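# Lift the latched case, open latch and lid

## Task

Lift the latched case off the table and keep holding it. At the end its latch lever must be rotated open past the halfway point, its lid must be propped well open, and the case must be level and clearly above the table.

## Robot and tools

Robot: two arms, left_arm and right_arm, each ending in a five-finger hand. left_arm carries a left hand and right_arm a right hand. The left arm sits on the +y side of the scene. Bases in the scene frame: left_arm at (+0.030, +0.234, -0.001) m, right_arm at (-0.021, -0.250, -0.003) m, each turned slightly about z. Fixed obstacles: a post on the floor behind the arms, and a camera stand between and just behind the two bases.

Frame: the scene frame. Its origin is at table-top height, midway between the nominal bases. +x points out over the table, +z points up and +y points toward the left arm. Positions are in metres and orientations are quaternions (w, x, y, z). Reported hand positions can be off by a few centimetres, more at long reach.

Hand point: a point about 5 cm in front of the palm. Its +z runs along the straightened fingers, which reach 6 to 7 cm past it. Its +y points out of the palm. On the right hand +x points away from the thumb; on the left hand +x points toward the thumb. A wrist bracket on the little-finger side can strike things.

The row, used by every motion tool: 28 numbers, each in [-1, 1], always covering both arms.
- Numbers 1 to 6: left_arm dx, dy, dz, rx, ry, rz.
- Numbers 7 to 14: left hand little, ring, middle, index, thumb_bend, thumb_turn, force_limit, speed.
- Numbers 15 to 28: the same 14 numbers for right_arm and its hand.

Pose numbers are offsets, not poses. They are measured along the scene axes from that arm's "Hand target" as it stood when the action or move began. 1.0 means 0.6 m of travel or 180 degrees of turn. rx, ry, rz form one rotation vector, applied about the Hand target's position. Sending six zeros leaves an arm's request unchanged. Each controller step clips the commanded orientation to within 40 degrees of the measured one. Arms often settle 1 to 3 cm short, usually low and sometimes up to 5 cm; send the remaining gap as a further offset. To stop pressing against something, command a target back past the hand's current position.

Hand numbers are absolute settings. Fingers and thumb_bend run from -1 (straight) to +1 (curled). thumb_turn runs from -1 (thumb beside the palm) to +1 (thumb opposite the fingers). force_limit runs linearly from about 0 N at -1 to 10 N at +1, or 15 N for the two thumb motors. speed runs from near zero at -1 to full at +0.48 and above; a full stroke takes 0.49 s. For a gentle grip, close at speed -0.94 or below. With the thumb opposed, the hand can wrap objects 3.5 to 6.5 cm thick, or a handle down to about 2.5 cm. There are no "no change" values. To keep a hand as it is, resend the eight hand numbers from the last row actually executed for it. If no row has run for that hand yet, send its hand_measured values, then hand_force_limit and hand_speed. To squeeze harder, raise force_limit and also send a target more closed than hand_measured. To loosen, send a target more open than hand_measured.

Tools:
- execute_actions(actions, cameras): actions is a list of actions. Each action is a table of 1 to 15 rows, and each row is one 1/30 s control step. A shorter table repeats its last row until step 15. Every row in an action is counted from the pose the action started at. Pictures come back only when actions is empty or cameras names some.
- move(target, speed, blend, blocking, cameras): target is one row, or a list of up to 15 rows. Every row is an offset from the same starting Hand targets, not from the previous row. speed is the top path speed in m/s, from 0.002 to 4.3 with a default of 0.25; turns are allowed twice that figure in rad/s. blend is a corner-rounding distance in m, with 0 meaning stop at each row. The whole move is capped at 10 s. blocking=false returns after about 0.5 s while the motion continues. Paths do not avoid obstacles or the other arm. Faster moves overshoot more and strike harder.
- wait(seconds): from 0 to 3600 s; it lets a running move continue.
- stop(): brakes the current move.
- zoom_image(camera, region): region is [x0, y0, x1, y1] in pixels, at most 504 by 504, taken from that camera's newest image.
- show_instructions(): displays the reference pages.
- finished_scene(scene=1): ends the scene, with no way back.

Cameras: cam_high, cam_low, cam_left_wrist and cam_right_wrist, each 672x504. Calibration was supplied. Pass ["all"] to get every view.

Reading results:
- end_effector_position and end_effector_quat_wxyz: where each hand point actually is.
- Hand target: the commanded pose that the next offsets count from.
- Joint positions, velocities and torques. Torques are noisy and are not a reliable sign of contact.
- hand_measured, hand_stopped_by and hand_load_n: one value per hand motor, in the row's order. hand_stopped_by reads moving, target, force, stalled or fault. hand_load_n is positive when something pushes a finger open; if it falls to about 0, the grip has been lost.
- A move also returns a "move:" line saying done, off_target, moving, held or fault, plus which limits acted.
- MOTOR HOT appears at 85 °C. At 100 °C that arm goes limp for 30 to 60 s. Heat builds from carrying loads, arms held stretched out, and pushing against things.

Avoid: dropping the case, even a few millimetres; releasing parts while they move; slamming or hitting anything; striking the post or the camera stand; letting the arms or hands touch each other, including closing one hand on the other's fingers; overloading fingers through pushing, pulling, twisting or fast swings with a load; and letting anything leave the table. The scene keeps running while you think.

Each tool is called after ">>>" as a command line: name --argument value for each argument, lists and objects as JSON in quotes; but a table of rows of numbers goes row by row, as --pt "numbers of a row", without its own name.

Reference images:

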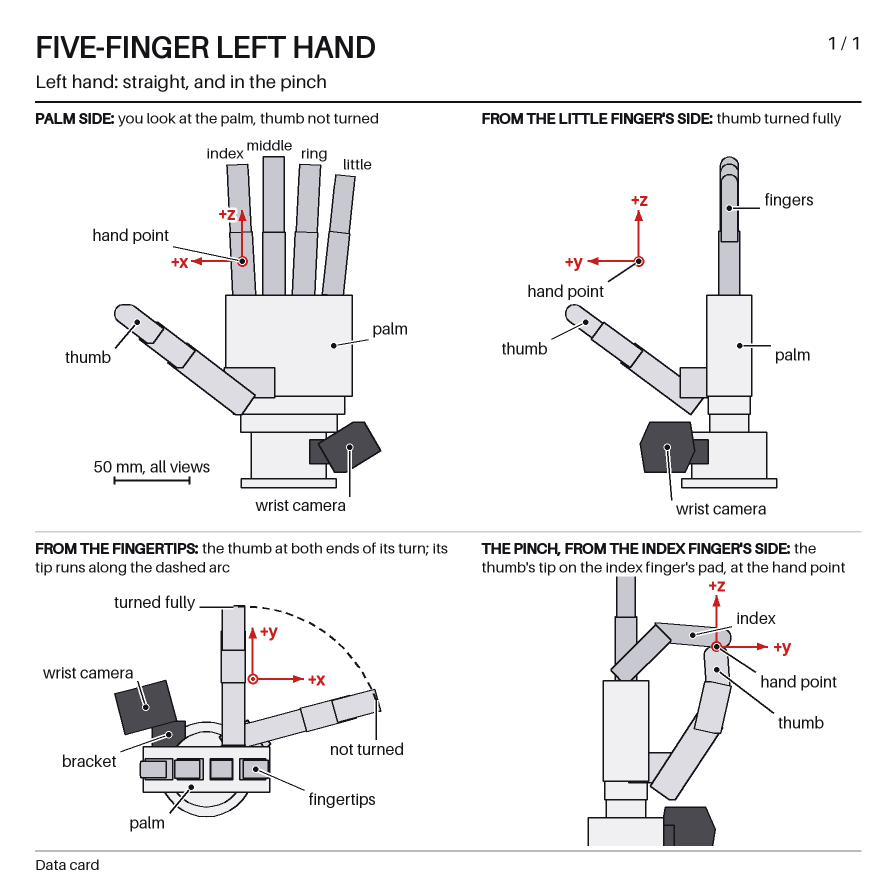

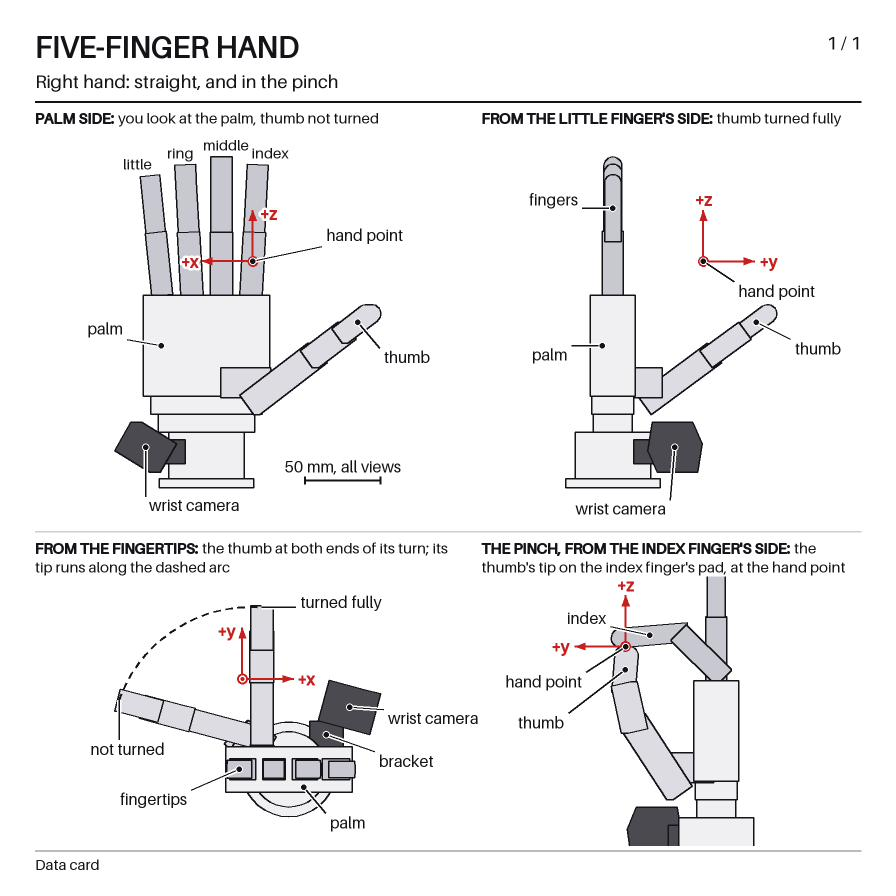

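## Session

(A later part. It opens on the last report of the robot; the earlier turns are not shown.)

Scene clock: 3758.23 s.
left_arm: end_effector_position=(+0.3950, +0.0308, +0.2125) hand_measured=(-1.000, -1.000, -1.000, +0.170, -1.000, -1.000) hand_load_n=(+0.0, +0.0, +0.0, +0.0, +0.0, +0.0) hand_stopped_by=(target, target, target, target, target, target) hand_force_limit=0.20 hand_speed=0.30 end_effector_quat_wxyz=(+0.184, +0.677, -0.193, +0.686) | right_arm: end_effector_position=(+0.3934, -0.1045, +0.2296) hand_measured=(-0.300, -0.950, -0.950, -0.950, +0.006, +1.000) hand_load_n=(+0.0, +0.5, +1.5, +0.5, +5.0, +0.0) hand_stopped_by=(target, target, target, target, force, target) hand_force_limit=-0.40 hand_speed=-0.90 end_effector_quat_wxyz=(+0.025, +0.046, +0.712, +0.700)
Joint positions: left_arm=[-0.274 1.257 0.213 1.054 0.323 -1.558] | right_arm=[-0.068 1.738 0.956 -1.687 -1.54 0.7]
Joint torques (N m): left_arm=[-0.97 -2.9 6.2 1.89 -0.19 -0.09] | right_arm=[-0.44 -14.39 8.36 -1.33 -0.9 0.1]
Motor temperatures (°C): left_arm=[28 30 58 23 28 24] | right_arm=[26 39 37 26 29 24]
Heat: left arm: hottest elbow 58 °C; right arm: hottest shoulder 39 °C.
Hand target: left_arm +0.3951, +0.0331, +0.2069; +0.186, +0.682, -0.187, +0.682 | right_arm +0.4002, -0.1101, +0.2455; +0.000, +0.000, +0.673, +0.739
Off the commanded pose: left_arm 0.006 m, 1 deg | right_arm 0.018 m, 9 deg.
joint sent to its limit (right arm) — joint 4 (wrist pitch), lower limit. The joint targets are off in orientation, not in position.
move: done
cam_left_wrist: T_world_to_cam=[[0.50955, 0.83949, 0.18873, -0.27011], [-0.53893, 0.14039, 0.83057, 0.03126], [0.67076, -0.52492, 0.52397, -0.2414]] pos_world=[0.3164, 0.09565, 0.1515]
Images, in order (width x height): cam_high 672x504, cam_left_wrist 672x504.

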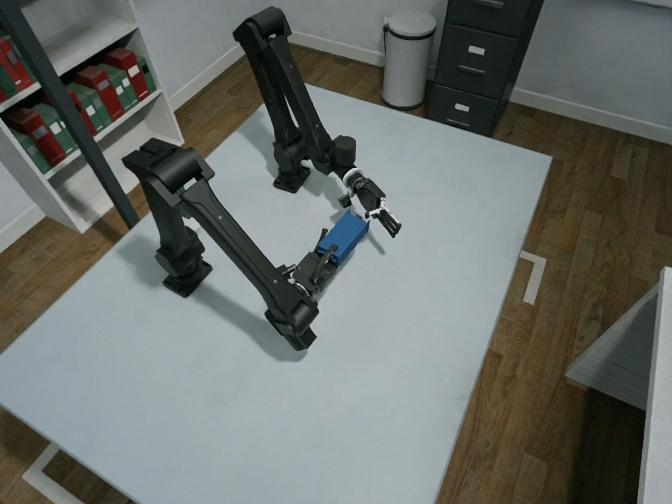

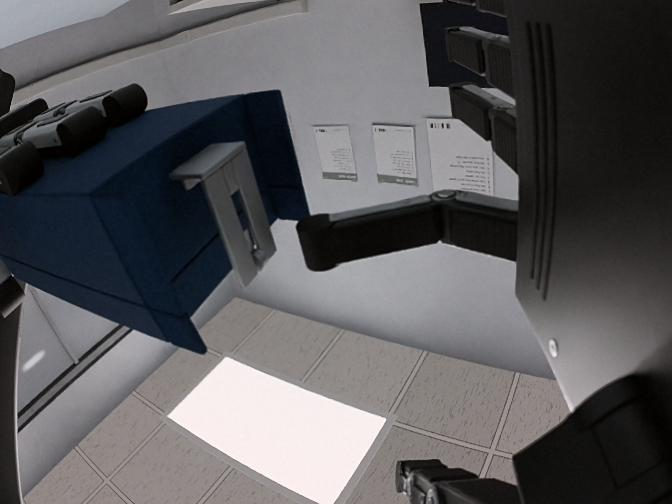

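>>> move --target '[0.0,-0.027,-0.003,0,0,0,-1,-1,-1,0.17,-1,-1,0.2,0.3,0,0,0,0,0,0,-0.3,-0.95,-0.95,-0.95,0.45,1,-0.4,-0.9]' --speed 0.06 --cameras '["cam_left_wrist","cam_high"]'

>>> zoom_image --camera "cam_high" --region '[340, 190, 390, 240]'

>>> zoom_image --camera "cam_left_wrist" --region '[160, 80, 360, 300]'

Scene clock: 3771.07 s.
left_arm: end_effector_position=(+0.3957, +0.0207, +0.2074) hand_measured=(-1.000, -1.000, -1.000, +0.170, -1.000, -1.000) hand_load_n=(+0.0, +0.0, +0.0, +0.0, +0.0, +0.0) hand_stopped_by=(target, target, target, target, target, target) hand_force_limit=0.20 hand_speed=0.30 end_effector_quat_wxyz=(+0.179, +0.681, -0.188, +0.685) | right_arm: end_effector_position=(+0.3934, -0.1045, +0.2296) hand_measured=(-0.300, -0.950, -0.950, -0.950, +0.006, +1.000) hand_load_n=(+0.0, +0.5, +1.0, +0.5, +5.0, +0.0) hand_stopped_by=(target, target, target, target, force, target) hand_force_limit=-0.40 hand_speed=-0.90 end_effector_quat_wxyz=(+0.025, +0.046, +0.712, +0.700)
Joint positions: left_arm=[-0.325 1.281 0.213 1.069 0.257 -1.558] | right_arm=[-0.068 1.738 0.956 -1.687 -1.54 0.7]
Joint torques (N m): left_arm=[-2.2 -3.08 6.72 1.78 -0.2 -0.08] | right_arm=[-0.03 -14.68 8.34 -1.28 -0.91 0.09]
Motor temperatures (°C): left_arm=[28 30 57 23 28 24] | right_arm=[26 39 37 26 29 24]
Heat: left arm: hottest elbow 57 °C; right arm: hottest shoulder 39 °C.
Hand target: left_arm +0.3950, +0.0168, +0.2050; +0.186, +0.682, -0.187, +0.682 | right_arm +0.4002, -0.1101, +0.2455; +0.000, +0.000, +0.673, +0.739
Off the commanded pose: left_arm 0.004 m, 1 deg | right_arm 0.018 m, 9 deg.
joint sent to its limit (right arm) — joint 4 (wrist pitch), lower limit. The joint targets are off in orientation, not in position.
move: done
cam_left_wrist: T_world_to_cam=[[0.49878, 0.8465, 0.18617, -0.25635], [-0.5344, 0.13125, 0.83498, 0.03472], [0.68237, -0.51596, 0.51783, -0.24791]] pos_world=[0.31558, 0.08453, 0.14711]
Images, in order (width x height): cam_high 672x504, cam_left_wrist 672x504.

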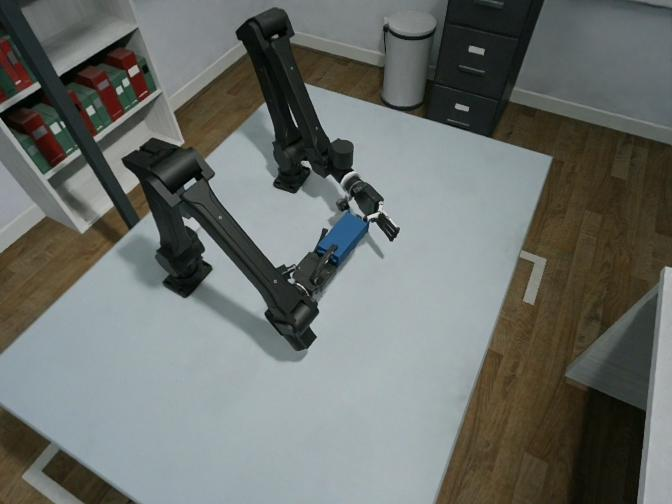

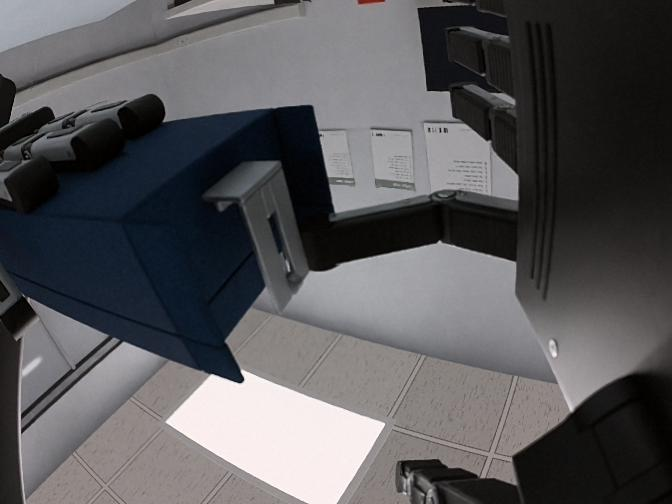

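Scaled by 10.080 from the camera's image (finer frame: 960x720).

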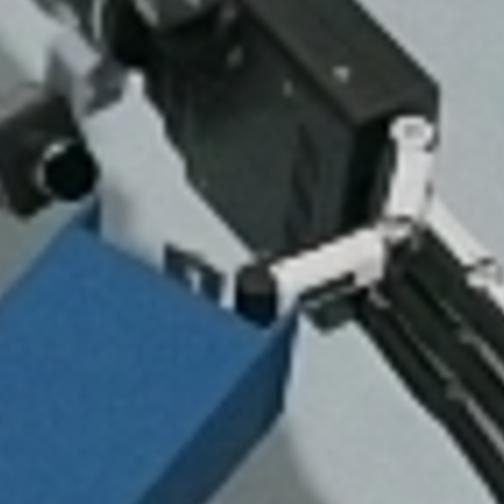

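Scaled by 2.291 from the camera's image (finer frame: 960x720).

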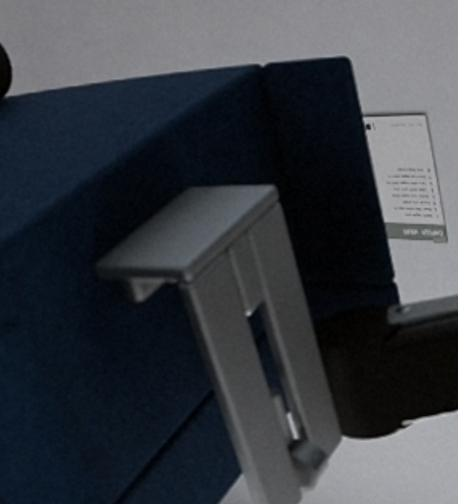

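>>> move --target '[0.0,-0.016,0.000,0,0,0,-1,-1,-1,0.17,-1,-1,0.2,0.3,0,0,0,0,0,0,-0.3,-0.95,-0.95,-0.95,0.45,1,-0.4,-0.9]' --speed 0.06 --cameras '["cam_left_wrist","cam_high"]'

>>> zoom_image --camera "cam_high" --region '[340, 190, 390, 240]'

>>> zoom_image --camera "cam_left_wrist" --region '[160, 80, 360, 300]'

Scene clock: 3776.63 s.
left_arm: end_effector_position=(+0.3941, +0.0127, +0.2048) hand_measured=(-1.000, -1.000, -1.000, +0.170, -1.000, -1.000) hand_load_n=(+0.0, +0.0, +0.0, -0.5, +0.0, +0.0) hand_stopped_by=(target, target, target, target, target, target) hand_force_limit=0.20 hand_speed=0.30 end_effector_quat_wxyz=(+0.179, +0.683, -0.187, +0.683) | right_arm: end_effector_position=(+0.3934, -0.1047, +0.2296) hand_measured=(-0.300, -0.950, -0.950, -0.950, +0.006, +1.000) hand_load_n=(+0.0, +1.0, +1.5, +0.5, +5.0, +0.0) hand_stopped_by=(target, target, target, target, force, target) hand_force_limit=-0.40 hand_speed=-0.90 end_effector_quat_wxyz=(+0.025, +0.046, +0.712, +0.700)
Joint positions: left_arm=[-0.361 1.289 0.213 1.072 0.219 -1.559] | right_arm=[-0.068 1.738 0.956 -1.687 -1.54 0.7]
Joint torques (N m): left_arm=[-2.55 -2.73 7.2 1.89 -0.17 -0.09] | right_arm=[0.03 -14.68 8.47 -1.28 -0.91 0.11]
Motor temperatures (°C): left_arm=[28 30 57 23 28 24] | right_arm=[26 39 37 26 29 24]
Heat: left arm: hottest elbow 57 °C; right arm: hottest shoulder 39 °C.
Hand target: left_arm +0.3951, +0.0073, +0.2052; +0.186, +0.682, -0.187, +0.683 | right_arm +0.4002, -0.1101, +0.2455; +0.000, +0.000, +0.673, +0.739
Off the commanded pose: left_arm 0.006 m, 1 deg | right_arm 0.018 m, 9 deg.
joint sent to its limit (right arm) — joint 4 (wrist pitch), lower limit. The joint targets are off in orientation, not in position.
move: done
cam_left_wrist: T_world_to_cam=[[0.49796, 0.84746, 0.18397, -0.2476], [-0.52975, 0.12931, 0.83824, 0.03467], [0.68658, -0.51487, 0.51333, -0.25039]] pos_world=[0.31358, 0.07643, 0.14502]
Images, in order (width x height): cam_high 672x504, cam_left_wrist 672x504.

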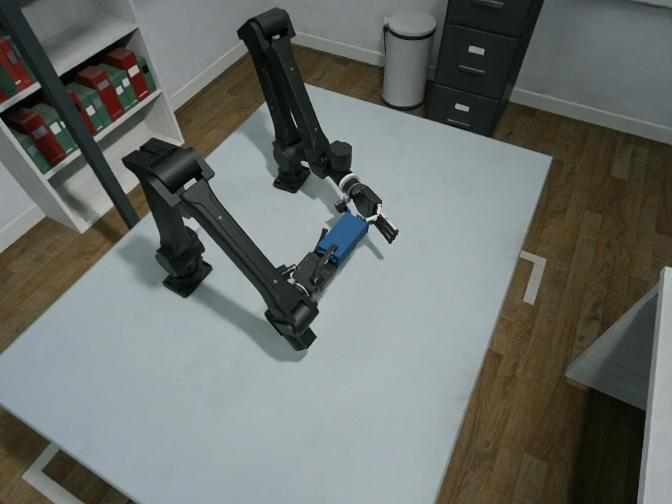

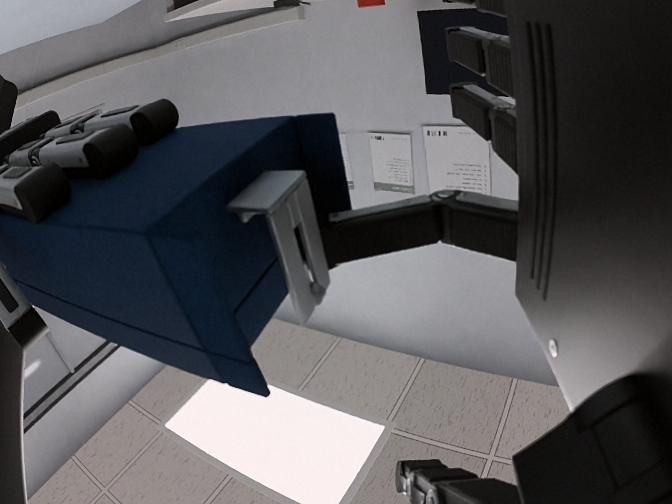

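Scaled by 10.080 from the camera's image (finer frame: 960x720).

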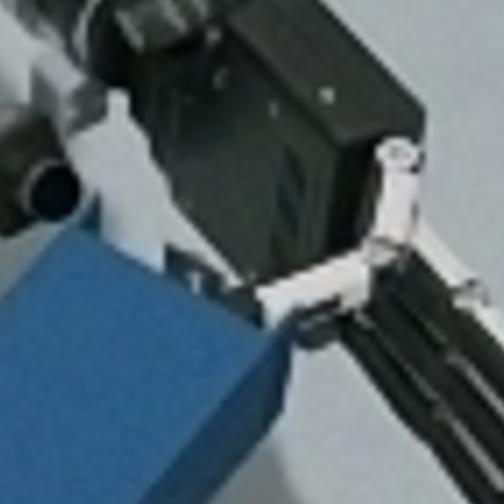

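Scaled by 2.291 from the camera's image (finer frame: 960x720).

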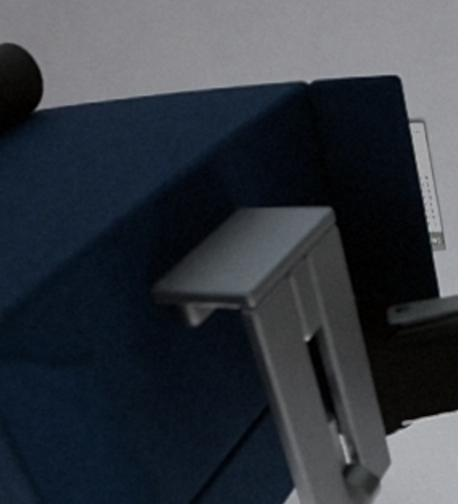

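>>> move --target '[-0.018,0.003,0.000,0,0,0,-1,-1,-1,0.17,-1,-1,0.2,0.3,0,0,0,0,0,0,-0.3,-0.95,-0.95,-0.95,0.45,1,-0.4,-0.9]' --speed 0.06 --cameras '["cam_left_wrist","cam_high"]'

>>> zoom_image --camera "cam_high" --region '[340, 190, 390, 240]'

>>> zoom_image --camera "cam_left_wrist" --region '[180, 100, 380, 320]'

Scene clock: 3783.10 s.
left_arm: end_effector_position=(+0.3911, +0.0130, +0.2029) hand_measured=(-1.000, -1.000, -1.000, +0.170, -1.000, -1.000) hand_load_n=(+0.0, +0.0, +0.0, +0.0, +0.0, +0.0) hand_stopped_by=(target, target, target, target, target, target) hand_force_limit=0.20 hand_speed=0.30 end_effector_quat_wxyz=(+0.178, +0.685, -0.186, +0.682) | right_arm: end_effector_position=(+0.3935, -0.1050, +0.2296) hand_measured=(-0.300, -0.950, -0.950, -0.950, +0.006, +1.000) hand_load_n=(+0.0, +1.0, +1.0, +0.5, +5.0, +0.0) hand_stopped_by=(target, target, target, target, force, target) hand_force_limit=-0.40 hand_speed=-0.90 end_effector_quat_wxyz=(+0.026, +0.046, +0.712, +0.700)
Joint positions: left_arm=[-0.366 1.283 0.204 1.072 0.21 -1.559] | right_arm=[-0.069 1.738 0.956 -1.687 -1.54 0.7]
Joint torques (N m): left_arm=[-2.55 -4.78 5.76 1.63 -0.11 -0.08] | right_arm=[-0.32 -14.62 8.34 -1.32 -0.94 0.11]
Motor temperatures (°C): left_arm=[28 30 57 23 27 24] | right_arm=[26 39 37 26 29 24]
Heat: left arm: hottest elbow 57 °C; right arm: hottest shoulder 39 °C.
Hand target: left_arm +0.3843, +0.0090, +0.2052; +0.186, +0.682, -0.187, +0.682 | right_arm +0.4003, -0.1102, +0.2456; +0.000, +0.000, +0.673, +0.739
Off the commanded pose: left_arm 0.008 m, 1 deg | right_arm 0.018 m, 9 deg.
joint sent to its limit (right arm) — joint 4 (wrist pitch), lower limit. The joint targets are off in orientation, not in position.
move: done
cam_left_wrist: T_world_to_cam=[[0.49571, 0.84893, 0.18328, -0.24498], [-0.5272, 0.12643, 0.84028, 0.03319], [0.69017, -0.51316, 0.51023, -0.24797]] pos_world=[0.31007, 0.07652, 0.14353]
Images, in order (width x height): cam_high 672x504, cam_left_wrist 672x504.

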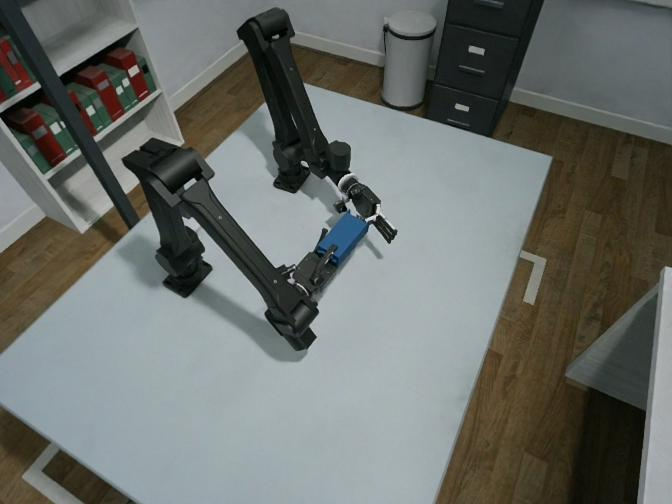

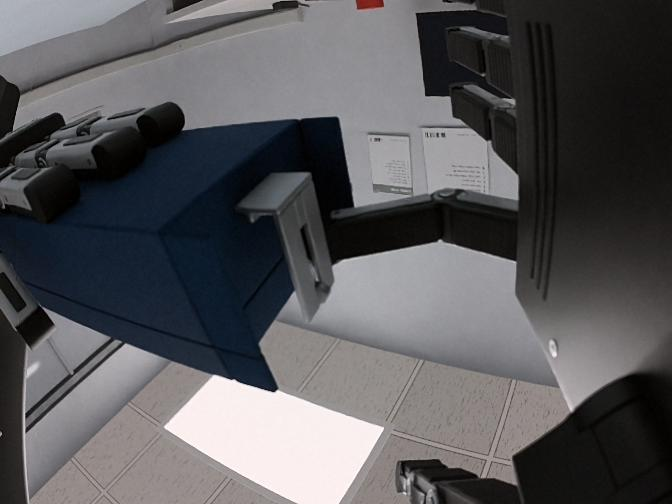

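Scaled by 10.080 from the camera's image (finer frame: 960x720).

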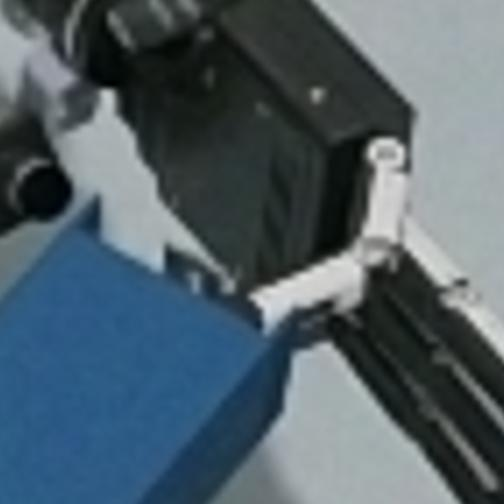

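Scaled by 2.291 from the camera's image (finer frame: 960x720).

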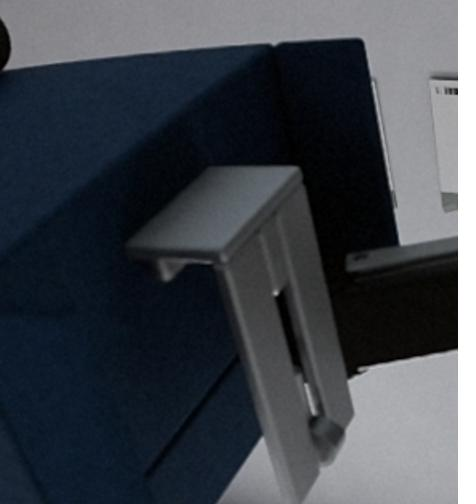

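>>> move --pt "0.006 0.003 0.02 0 0 0 -1 -1 -1 0.17 -1 -1 0.2 0.3 0 0 0 0 0 0 -0.3 -0.95 -0.95 -0.95 0.45 1 -0.4 -0.9" --pt "-0.004 0.003 0.02 0 0 0 -1 -1 -1 0.17 -1 -1 0.2 0.3 0 0 0 0 0 0 -0.3 -0.95 -0.95 -0.95 0.45 1 -0.4 -0.9" --speed 0.06 --cameras '["cam_left_wrist","cam_high"]'

>>> zoom_image --camera "cam_left_wrist" --region '[180, 100, 380, 320]'

Scene clock: 3789.37 s.
left_arm: end_effector_position=(+0.3865, +0.0139, +0.2155) hand_measured=(-1.000, -1.000, -1.000, +0.170, -1.000, -1.000) hand_load_n=(+0.0, +0.0, +0.0, +1.0, +0.0, +0.0) hand_stopped_by=(target, target, target, target, target, target) hand_force_limit=0.20 hand_speed=0.30 end_effector_quat_wxyz=(+0.179, +0.682, -0.187, +0.684) | right_arm: end_effector_position=(+0.3933, -0.1050, +0.2306) hand_measured=(-0.300, -0.950, -0.950, -0.950, +0.006, +1.000) hand_load_n=(+0.0, +0.5, +1.0, +0.5, +5.0, +0.0) hand_stopped_by=(target, target, target, target, force, target) hand_force_limit=-0.40 hand_speed=-0.90 end_effector_quat_wxyz=(+0.027, +0.045, +0.713, +0.700)
Joint positions: left_arm=[-0.366 1.203 0.204 0.999 0.214 -1.559] | right_arm=[-0.069 1.736 0.956 -1.687 -1.54 0.7]
Joint torques (N m): left_arm=[-2.26 -4.66 6.78 1.1 -0.1 -0.08] | right_arm=[-0.09 -14.33 8.46 -1.28 -0.93 0.1]
Motor temperatures (°C): left_arm=[28 30 56 23 27 24] | right_arm=[26 39 37 26 29 24]
Heat: left arm: hottest elbow 56 °C; right arm: hottest shoulder 39 °C.
Hand target: left_arm +0.3818, +0.0108, +0.2171; +0.186, +0.682, -0.187, +0.682 | right_arm +0.4002, -0.1102, +0.2456; +0.000, +0.000, +0.673, +0.739
Off the commanded pose: left_arm 0.006 m, 1 deg | right_arm 0.017 m, 9 deg.
joint sent to its limit (right arm) — joint 4 (wrist pitch), lower limit. The joint targets are off in orientation, not in position.
move: done
cam_left_wrist: T_world_to_cam=[[0.4974, 0.84764, 0.18468, -0.24659], [-0.53218, 0.13001, 0.83659, 0.02272], [0.68512, -0.5144, 0.51576, -0.25008]] pos_world=[0.30608, 0.07743, 0.15551]
Images, in order (width x height): cam_high 672x504, cam_left_wrist 672x504.

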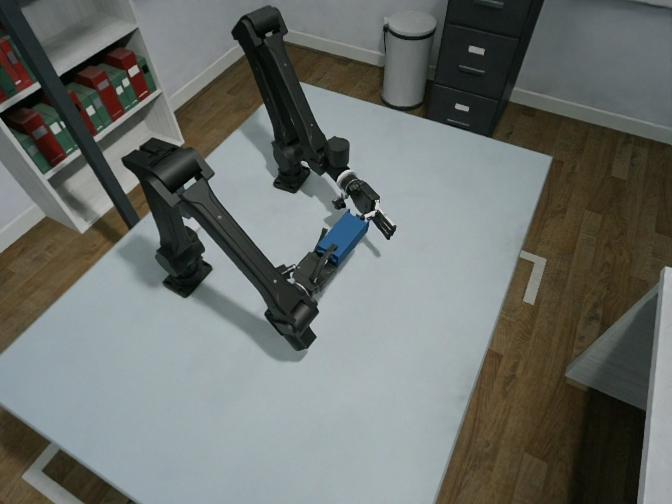

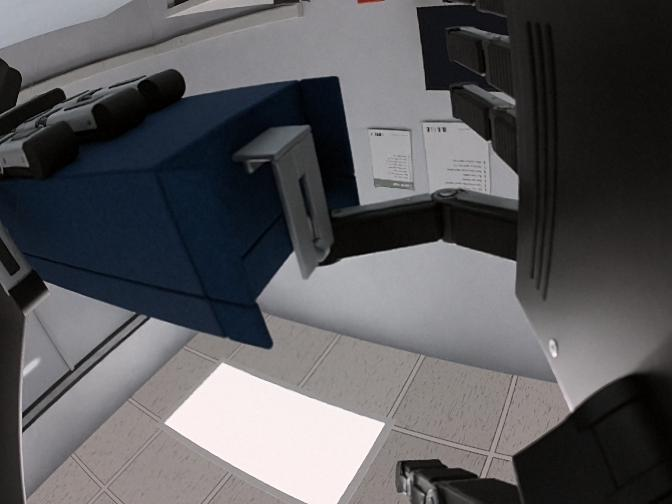

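Scaled by 2.291 from the camera's image (finer frame: 960x720).

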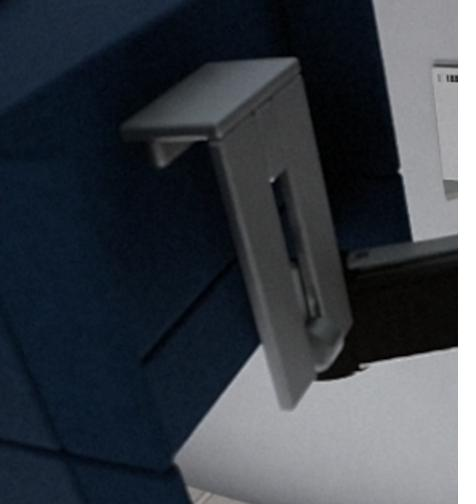

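>>> move --pt "0.006 0.02 0.0 0 0 0 -1 -1 -1 0.17 -1 -1 0.2 0.3 0 0 0 0 0 0 -0.3 -0.95 -0.95 -0.95 0.45 1 -0.4 -0.9" --pt "0.01 0.04 0.0 0 0 0 -1 -1 -1 0.17 -1 -1 0.2 0.3 0 0 0 0 0 0 -0.3 -0.95 -0.95 -0.95 0.45 1 -0.4 -0.9" --speed 0.06 --cameras '["cam_left_wrist","cam_high"]'

>>> zoom_image --camera "cam_left_wrist" --region '[180, 100, 380, 320]'

>>> zoom_image --camera "cam_high" --region '[340, 190, 390, 240]'

Scene clock: 3799.67 s.
left_arm: end_effector_position=(+0.3884, +0.0302, +0.2175) hand_measured=(-1.000, -1.000, -1.000, +0.170, -1.000, -1.000) hand_load_n=(+0.0, +0.0, +0.0, +0.0, +0.0, +0.0) hand_stopped_by=(target, target, target, target, target, target) hand_force_limit=0.20 hand_speed=0.30 end_effector_quat_wxyz=(+0.185, +0.678, -0.193, +0.684) | right_arm: end_effector_position=(+0.3930, -0.1048, +0.2303) hand_measured=(-0.300, -0.950, -0.950, -0.950, +0.006, +1.000) hand_load_n=(+0.0, +1.0, +1.0, +1.0, +5.0, +0.0) hand_stopped_by=(target, target, target, target, force, target) hand_force_limit=-0.40 hand_speed=-0.90 end_effector_quat_wxyz=(+0.026, +0.045, +0.713, +0.699)
Joint positions: left_arm=[-0.282 1.198 0.204 0.999 0.316 -1.559] | right_arm=[-0.069 1.736 0.956 -1.687 -1.538 0.7]
Joint torques (N m): left_arm=[-0.26 -4.25 6.56 1.07 0.09 -0.08] | right_arm=[-0.03 -14.27 8.47 -1.31 -0.99 0.09]
Motor temperatures (°C): left_arm=[28 30 55 23 27 24] | right_arm=[26 39 37 26 29 24]
Heat: left arm: hottest elbow 55 °C; right arm: hottest shoulder 39 °C.
Hand target: left_arm +0.3878, +0.0348, +0.2173; +0.186, +0.682, -0.187, +0.683 | right_arm +0.4002, -0.1101, +0.2456; +0.000, +0.000, +0.673, +0.739
Off the commanded pose: left_arm 0.005 m, 1 deg | right_arm 0.018 m, 9 deg.
joint sent to its limit (right arm) — joint 4 (wrist pitch), lower limit. The joint targets are off in orientation, not in position.
move: done
cam_left_wrist: T_world_to_cam=[[0.51187, 0.83861, 0.18632, -0.26748], [-0.53408, 0.14077, 0.83363, 0.02102], [0.67287, -0.52622, 0.51995, -0.23982]] pos_world=[0.3095, 0.09515, 0.15701]
Images, in order (width x height): cam_high 672x504, cam_left_wrist 672x504.

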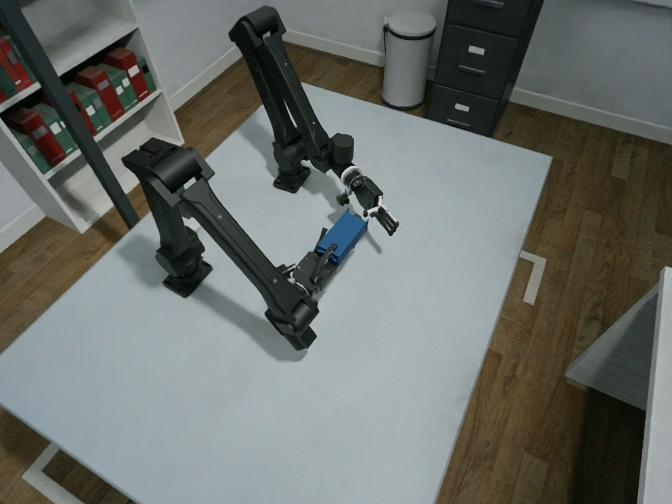

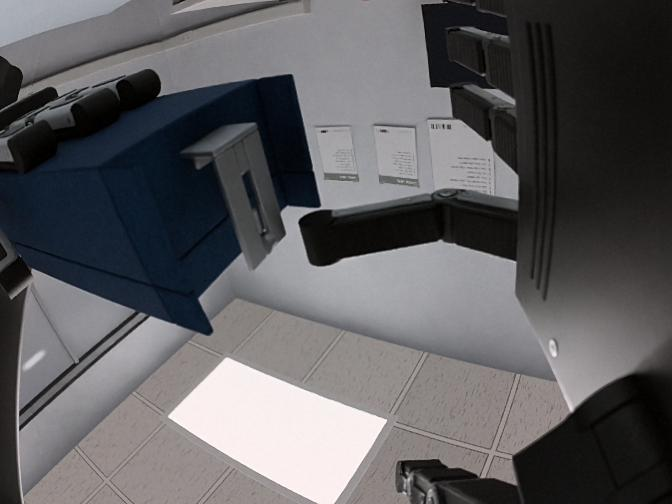

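Scaled by 2.291 from the camera's image (finer frame: 960x720).

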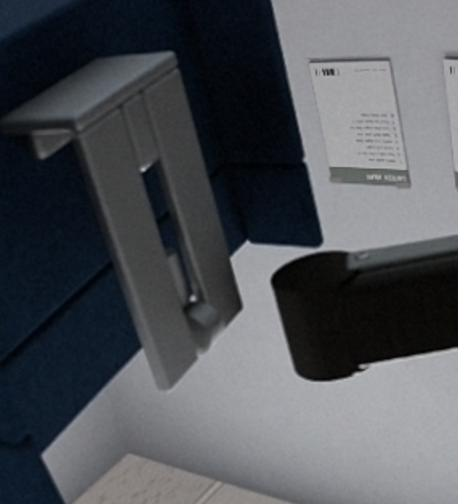

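Scaled by 10.080 from the camera's image (finer frame: 960x720).

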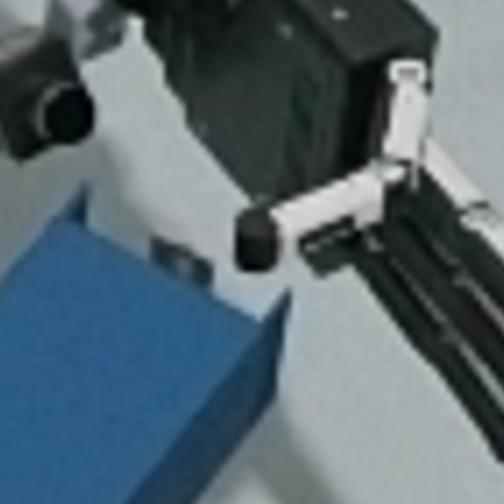

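>>> move --pt "0.012 0.0 -0.02 0 0 0 -1 -1 -1 0.17 -1 -1 0.2 0.3 0 0 0 0 0 0 -0.3 -0.95 -0.95 -0.95 0.45 1 -0.4 -0.9" --speed 0.06 --cameras '["cam_high"]'

>>> zoom_image --camera "cam_high" --region '[340, 190, 390, 240]'

Scene clock: 3811.77 s.
left_arm: end_effector_position=(+0.3921, +0.0303, +0.2076) hand_measured=(-1.000, -1.000, -1.000, +0.170, -1.000, -1.000) hand_load_n=(+0.0, +0.0, +0.0, +0.0, +0.0, +0.0) hand_stopped_by=(target, target, target, target, target, target) hand_force_limit=0.20 hand_speed=0.30 end_effector_quat_wxyz=(+0.186, +0.679, -0.194, +0.683) | right_arm: end_effector_position=(+0.3930, -0.1048, +0.2303) hand_measured=(-0.300, -0.950, -0.950, -0.950, +0.006, +1.000) hand_load_n=(+0.0, +1.0, +1.0, +1.0, +5.0, +0.0) hand_stopped_by=(target, target, target, target, force, target) hand_force_limit=-0.40 hand_speed=-0.90 end_effector_quat_wxyz=(+0.026, +0.045, +0.713, +0.699)
Joint positions: left_arm=[-0.277 1.268 0.204 1.067 0.323 -1.559] | right_arm=[-0.069 1.736 0.956 -1.687 -1.538 0.7]
Joint torques (N m): left_arm=[-0.26 -2.84 6.57 1.84 0.12 -0.08] | right_arm=[0.03 -14.33 8.39 -1.39 -0.99 0.1]
Heat: left arm: hottest elbow 54 °C; right arm: hottest shoulder 39 °C.
Hand target: left_arm +0.3950, +0.0348, +0.2053; +0.186, +0.682, -0.187, +0.683 | right_arm +0.4002, -0.1101, +0.2456; +0.000, +0.000, +0.673, +0.739
Off the commanded pose: left_arm 0.006 m, 1 deg | right_arm 0.018 m, 9 deg.
joint sent to its limit (right arm) — joint 4 (wrist pitch), lower limit. The joint targets are off in orientation, not in position.
move: done

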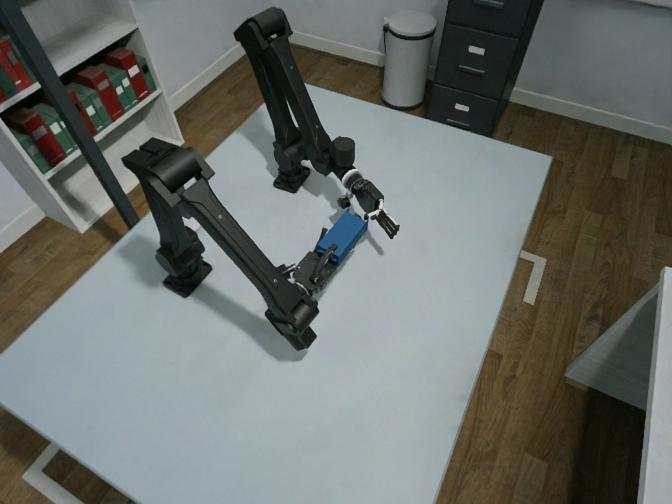

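Scaled by 10.080 from the camera's image (finer frame: 960x720).

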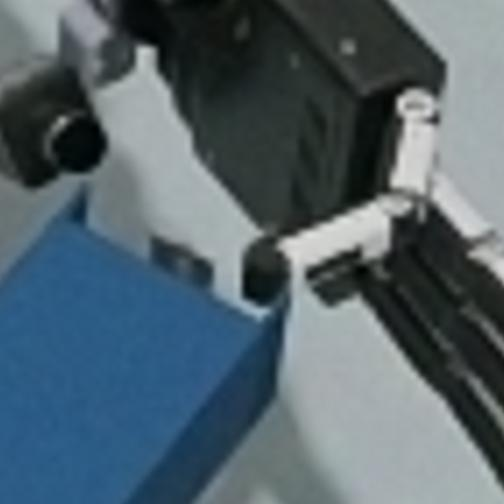

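>>> move --pt "-0.003 -0.042 0.003 0 0 0 -1 -1 -1 0.17 -1 -1 0.2 0.3 0 0 0 0 0 0 -0.3 -0.95 -0.95 -0.95 0.45 1 -0.4 -0.9" --speed 0.05 --cameras '["cam_high","cam_left_wrist"]'

>>> zoom_image --camera "cam_high" --region '[340, 190, 390, 240]'

>>> zoom_image --camera "cam_left_wrist" --region '[180, 100, 380, 320]'

Scene clock: 3818.23 s.
left_arm: end_effector_position=(+0.3906, +0.0153, +0.2060) hand_measured=(-1.000, -1.000, -1.000, +0.170, -1.000, -1.000) hand_load_n=(+0.0, +0.0, +0.0, -0.5, -0.5, +0.0) hand_stopped_by=(target, target, target, target, target, target) hand_force_limit=0.20 hand_speed=0.30 end_effector_quat_wxyz=(+0.179, +0.682, -0.187, +0.684) | right_arm: end_effector_position=(+0.3930, -0.1048, +0.2303) hand_measured=(-0.300, -0.950, -0.950, -0.950, +0.006, +1.000) hand_load_n=(+0.0, +1.0, +1.5, +0.5, +5.0, +0.0) hand_stopped_by=(target, target, target, target, force, target) hand_force_limit=-0.40 hand_speed=-0.90 end_effector_quat_wxyz=(+0.026, +0.045, +0.713, +0.699)
Joint positions: left_arm=[-0.355 1.272 0.204 1.067 0.226 -1.559] | right_arm=[-0.069 1.736 0.956 -1.687 -1.538 0.7]
Joint torques (N m): left_arm=[-2.32 -2.9 7.68 1.52 -0.24 -0.08] | right_arm=[0.15 -14.27 8.4 -1.26 -0.99 0.09]
Heat: left arm: hottest elbow 54 °C; right arm: hottest shoulder 39 °C.
Hand target: left_arm +0.3933, +0.0097, +0.2069; +0.186, +0.682, -0.187, +0.682 | right_arm +0.4002, -0.1101, +0.2456; +0.000, +0.000, +0.673, +0.739
Off the commanded pose: left_arm 0.006 m, 1 deg | right_arm 0.018 m, 9 deg.
joint sent to its limit (right arm) — joint 4 (wrist pitch), lower limit. The joint targets are off in orientation, not in position.
move: done
cam_left_wrist: T_world_to_cam=[[0.49821, 0.8472, 0.18451, -0.24837], [-0.53146, 0.13024, 0.83701, 0.03227], [0.68508, -0.51507, 0.51513, -0.24711]] pos_world=[0.31018, 0.07893, 0.14611]

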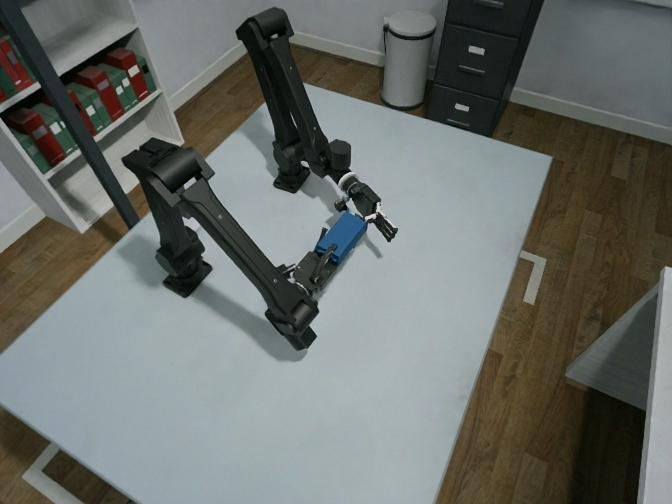

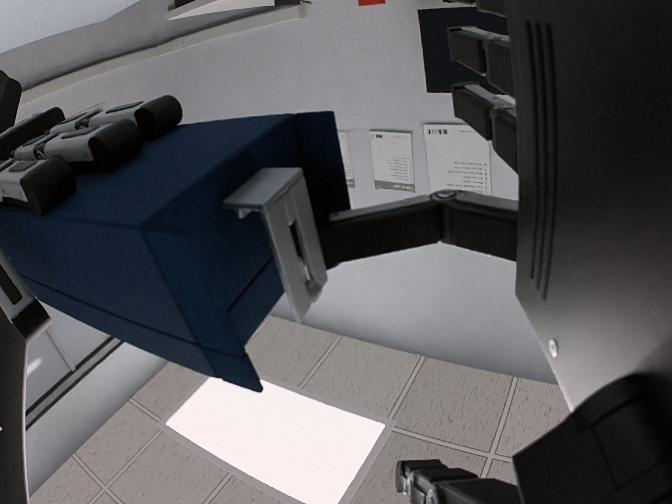

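Scaled by 10.080 from the camera's image (finer frame: 960x720).

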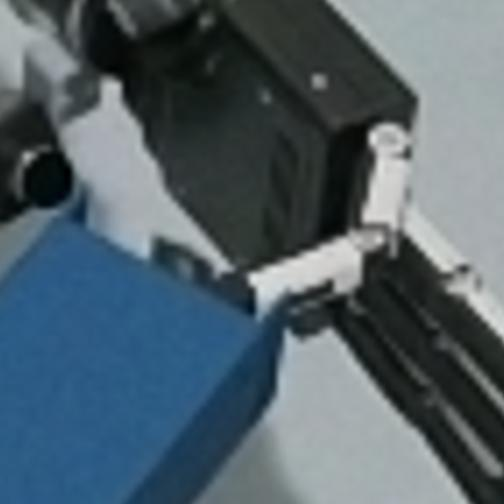

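Scaled by 2.291 from the camera's image (finer frame: 960x720).

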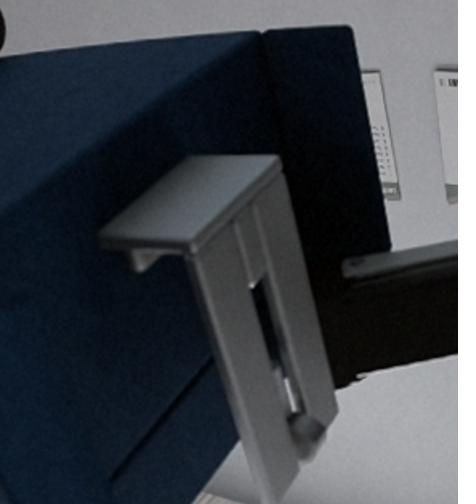

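>>> move --pt "-0.008 0.003 0.003 0 0 0 -1 -1 -1 0.4 -1 -1 0.1 -0.5 0 0 0 0 0 0 -0.3 -0.95 -0.95 -0.95 0.45 1 -0.4 -0.9" --speed 0.05 --cameras '["cam_high","cam_left_wrist"]'

>>> zoom_image --camera "cam_left_wrist" --region '[180, 100, 380, 320]'

Scene clock: 3823.73 s.
left_arm: end_effector_position=(+0.3906, +0.0151, +0.2060) hand_measured=(-1.000, -1.000, -1.000, +0.400, -1.000, -1.000) hand_load_n=(+0.0, +0.0, -0.5, +1.5, +0.0, +0.0) hand_stopped_by=(target, target, target, target, target, target) hand_force_limit=0.10 hand_speed=-0.50 end_effector_quat_wxyz=(+0.179, +0.682, -0.187, +0.684) | right_arm: end_effector_position=(+0.3928, -0.1047, +0.2302) hand_measured=(-0.300, -0.950, -0.950, -0.950, +0.006, +1.000) hand_load_n=(+0.0, +1.0, +1.5, +0.5, +4.5, +0.0) hand_stopped_by=(target, target, target, target, force, target) hand_force_limit=-0.40 hand_speed=-0.90 end_effector_quat_wxyz=(+0.026, +0.044, +0.713, +0.699)
Joint positions: left_arm=[-0.356 1.272 0.204 1.067 0.225 -1.559] | right_arm=[-0.069 1.736 0.956 -1.687 -1.536 0.7]
Joint torques (N m): left_arm=[-2.14 -4.78 6.82 1.05 -0.1 -0.07] | right_arm=[-0.03 -14.1 8.36 -1.35 -1.07 0.08]
Heat: left arm: hottest elbow 54 °C; right arm: hottest shoulder 39 °C.
Hand target: left_arm +0.3885, +0.0115, +0.2088; +0.186, +0.682, -0.187, +0.682 | right_arm +0.4002, -0.1101, +0.2455; +0.000, +0.000, +0.673, +0.739
Off the commanded pose: left_arm 0.005 m, 1 deg | right_arm 0.018 m, 9 deg.
joint sent to its limit (right arm) — joint 4 (wrist pitch), lower limit. The joint targets are off in orientation, not in position.
move: done
cam_left_wrist: T_world_to_cam=[[0.49788, 0.8474, 0.18447, -0.2481], [-0.5315, 0.13006, 0.83702, 0.03232], [0.68529, -0.51478, 0.51514, -0.24731]] pos_world=[0.31018, 0.07873, 0.14611]

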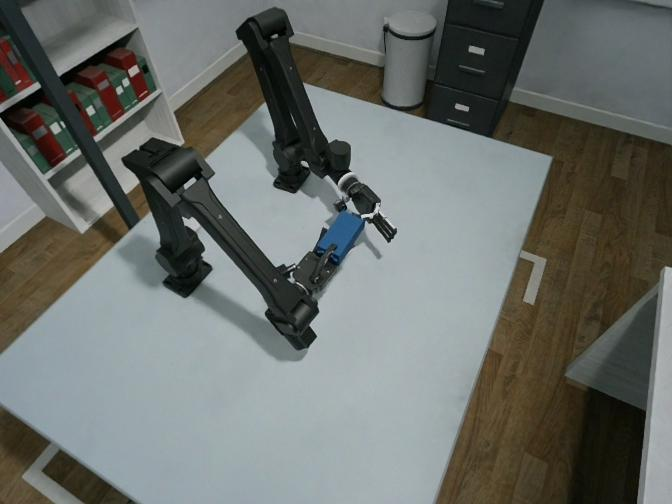

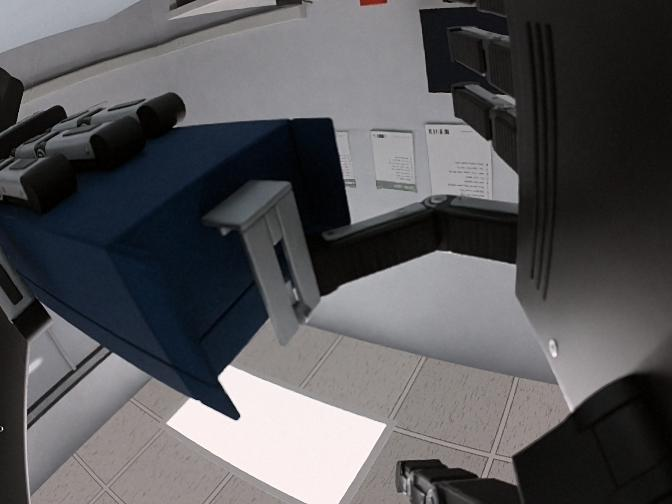

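Scaled by 2.291 from the camera's image (finer frame: 960x720).

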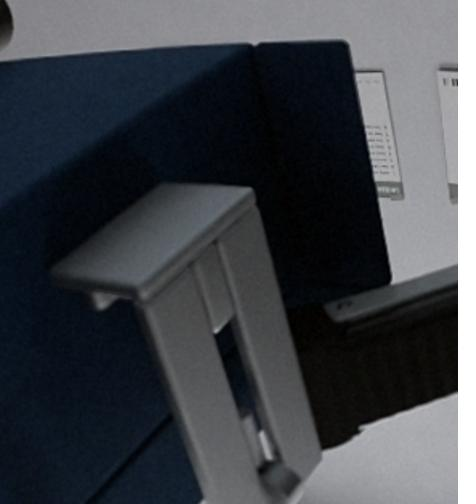

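>>> zoom_image --camera "cam_high" --region '[310, 190, 390, 270]'

Scaled by 6.300 from the camera's image (finer frame: 960x720).

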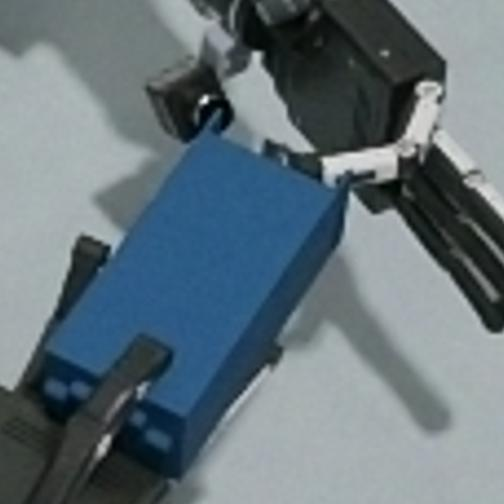

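>>> zoom_image --camera "cam_left_wrist" --region '[240, 240, 340, 350]'

Scaled by 4.582 from the camera's image (finer frame: 960x720).

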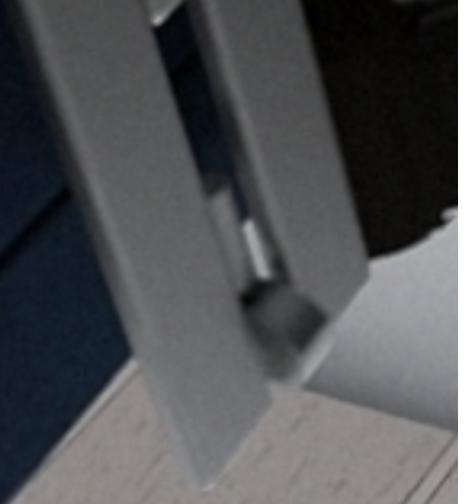

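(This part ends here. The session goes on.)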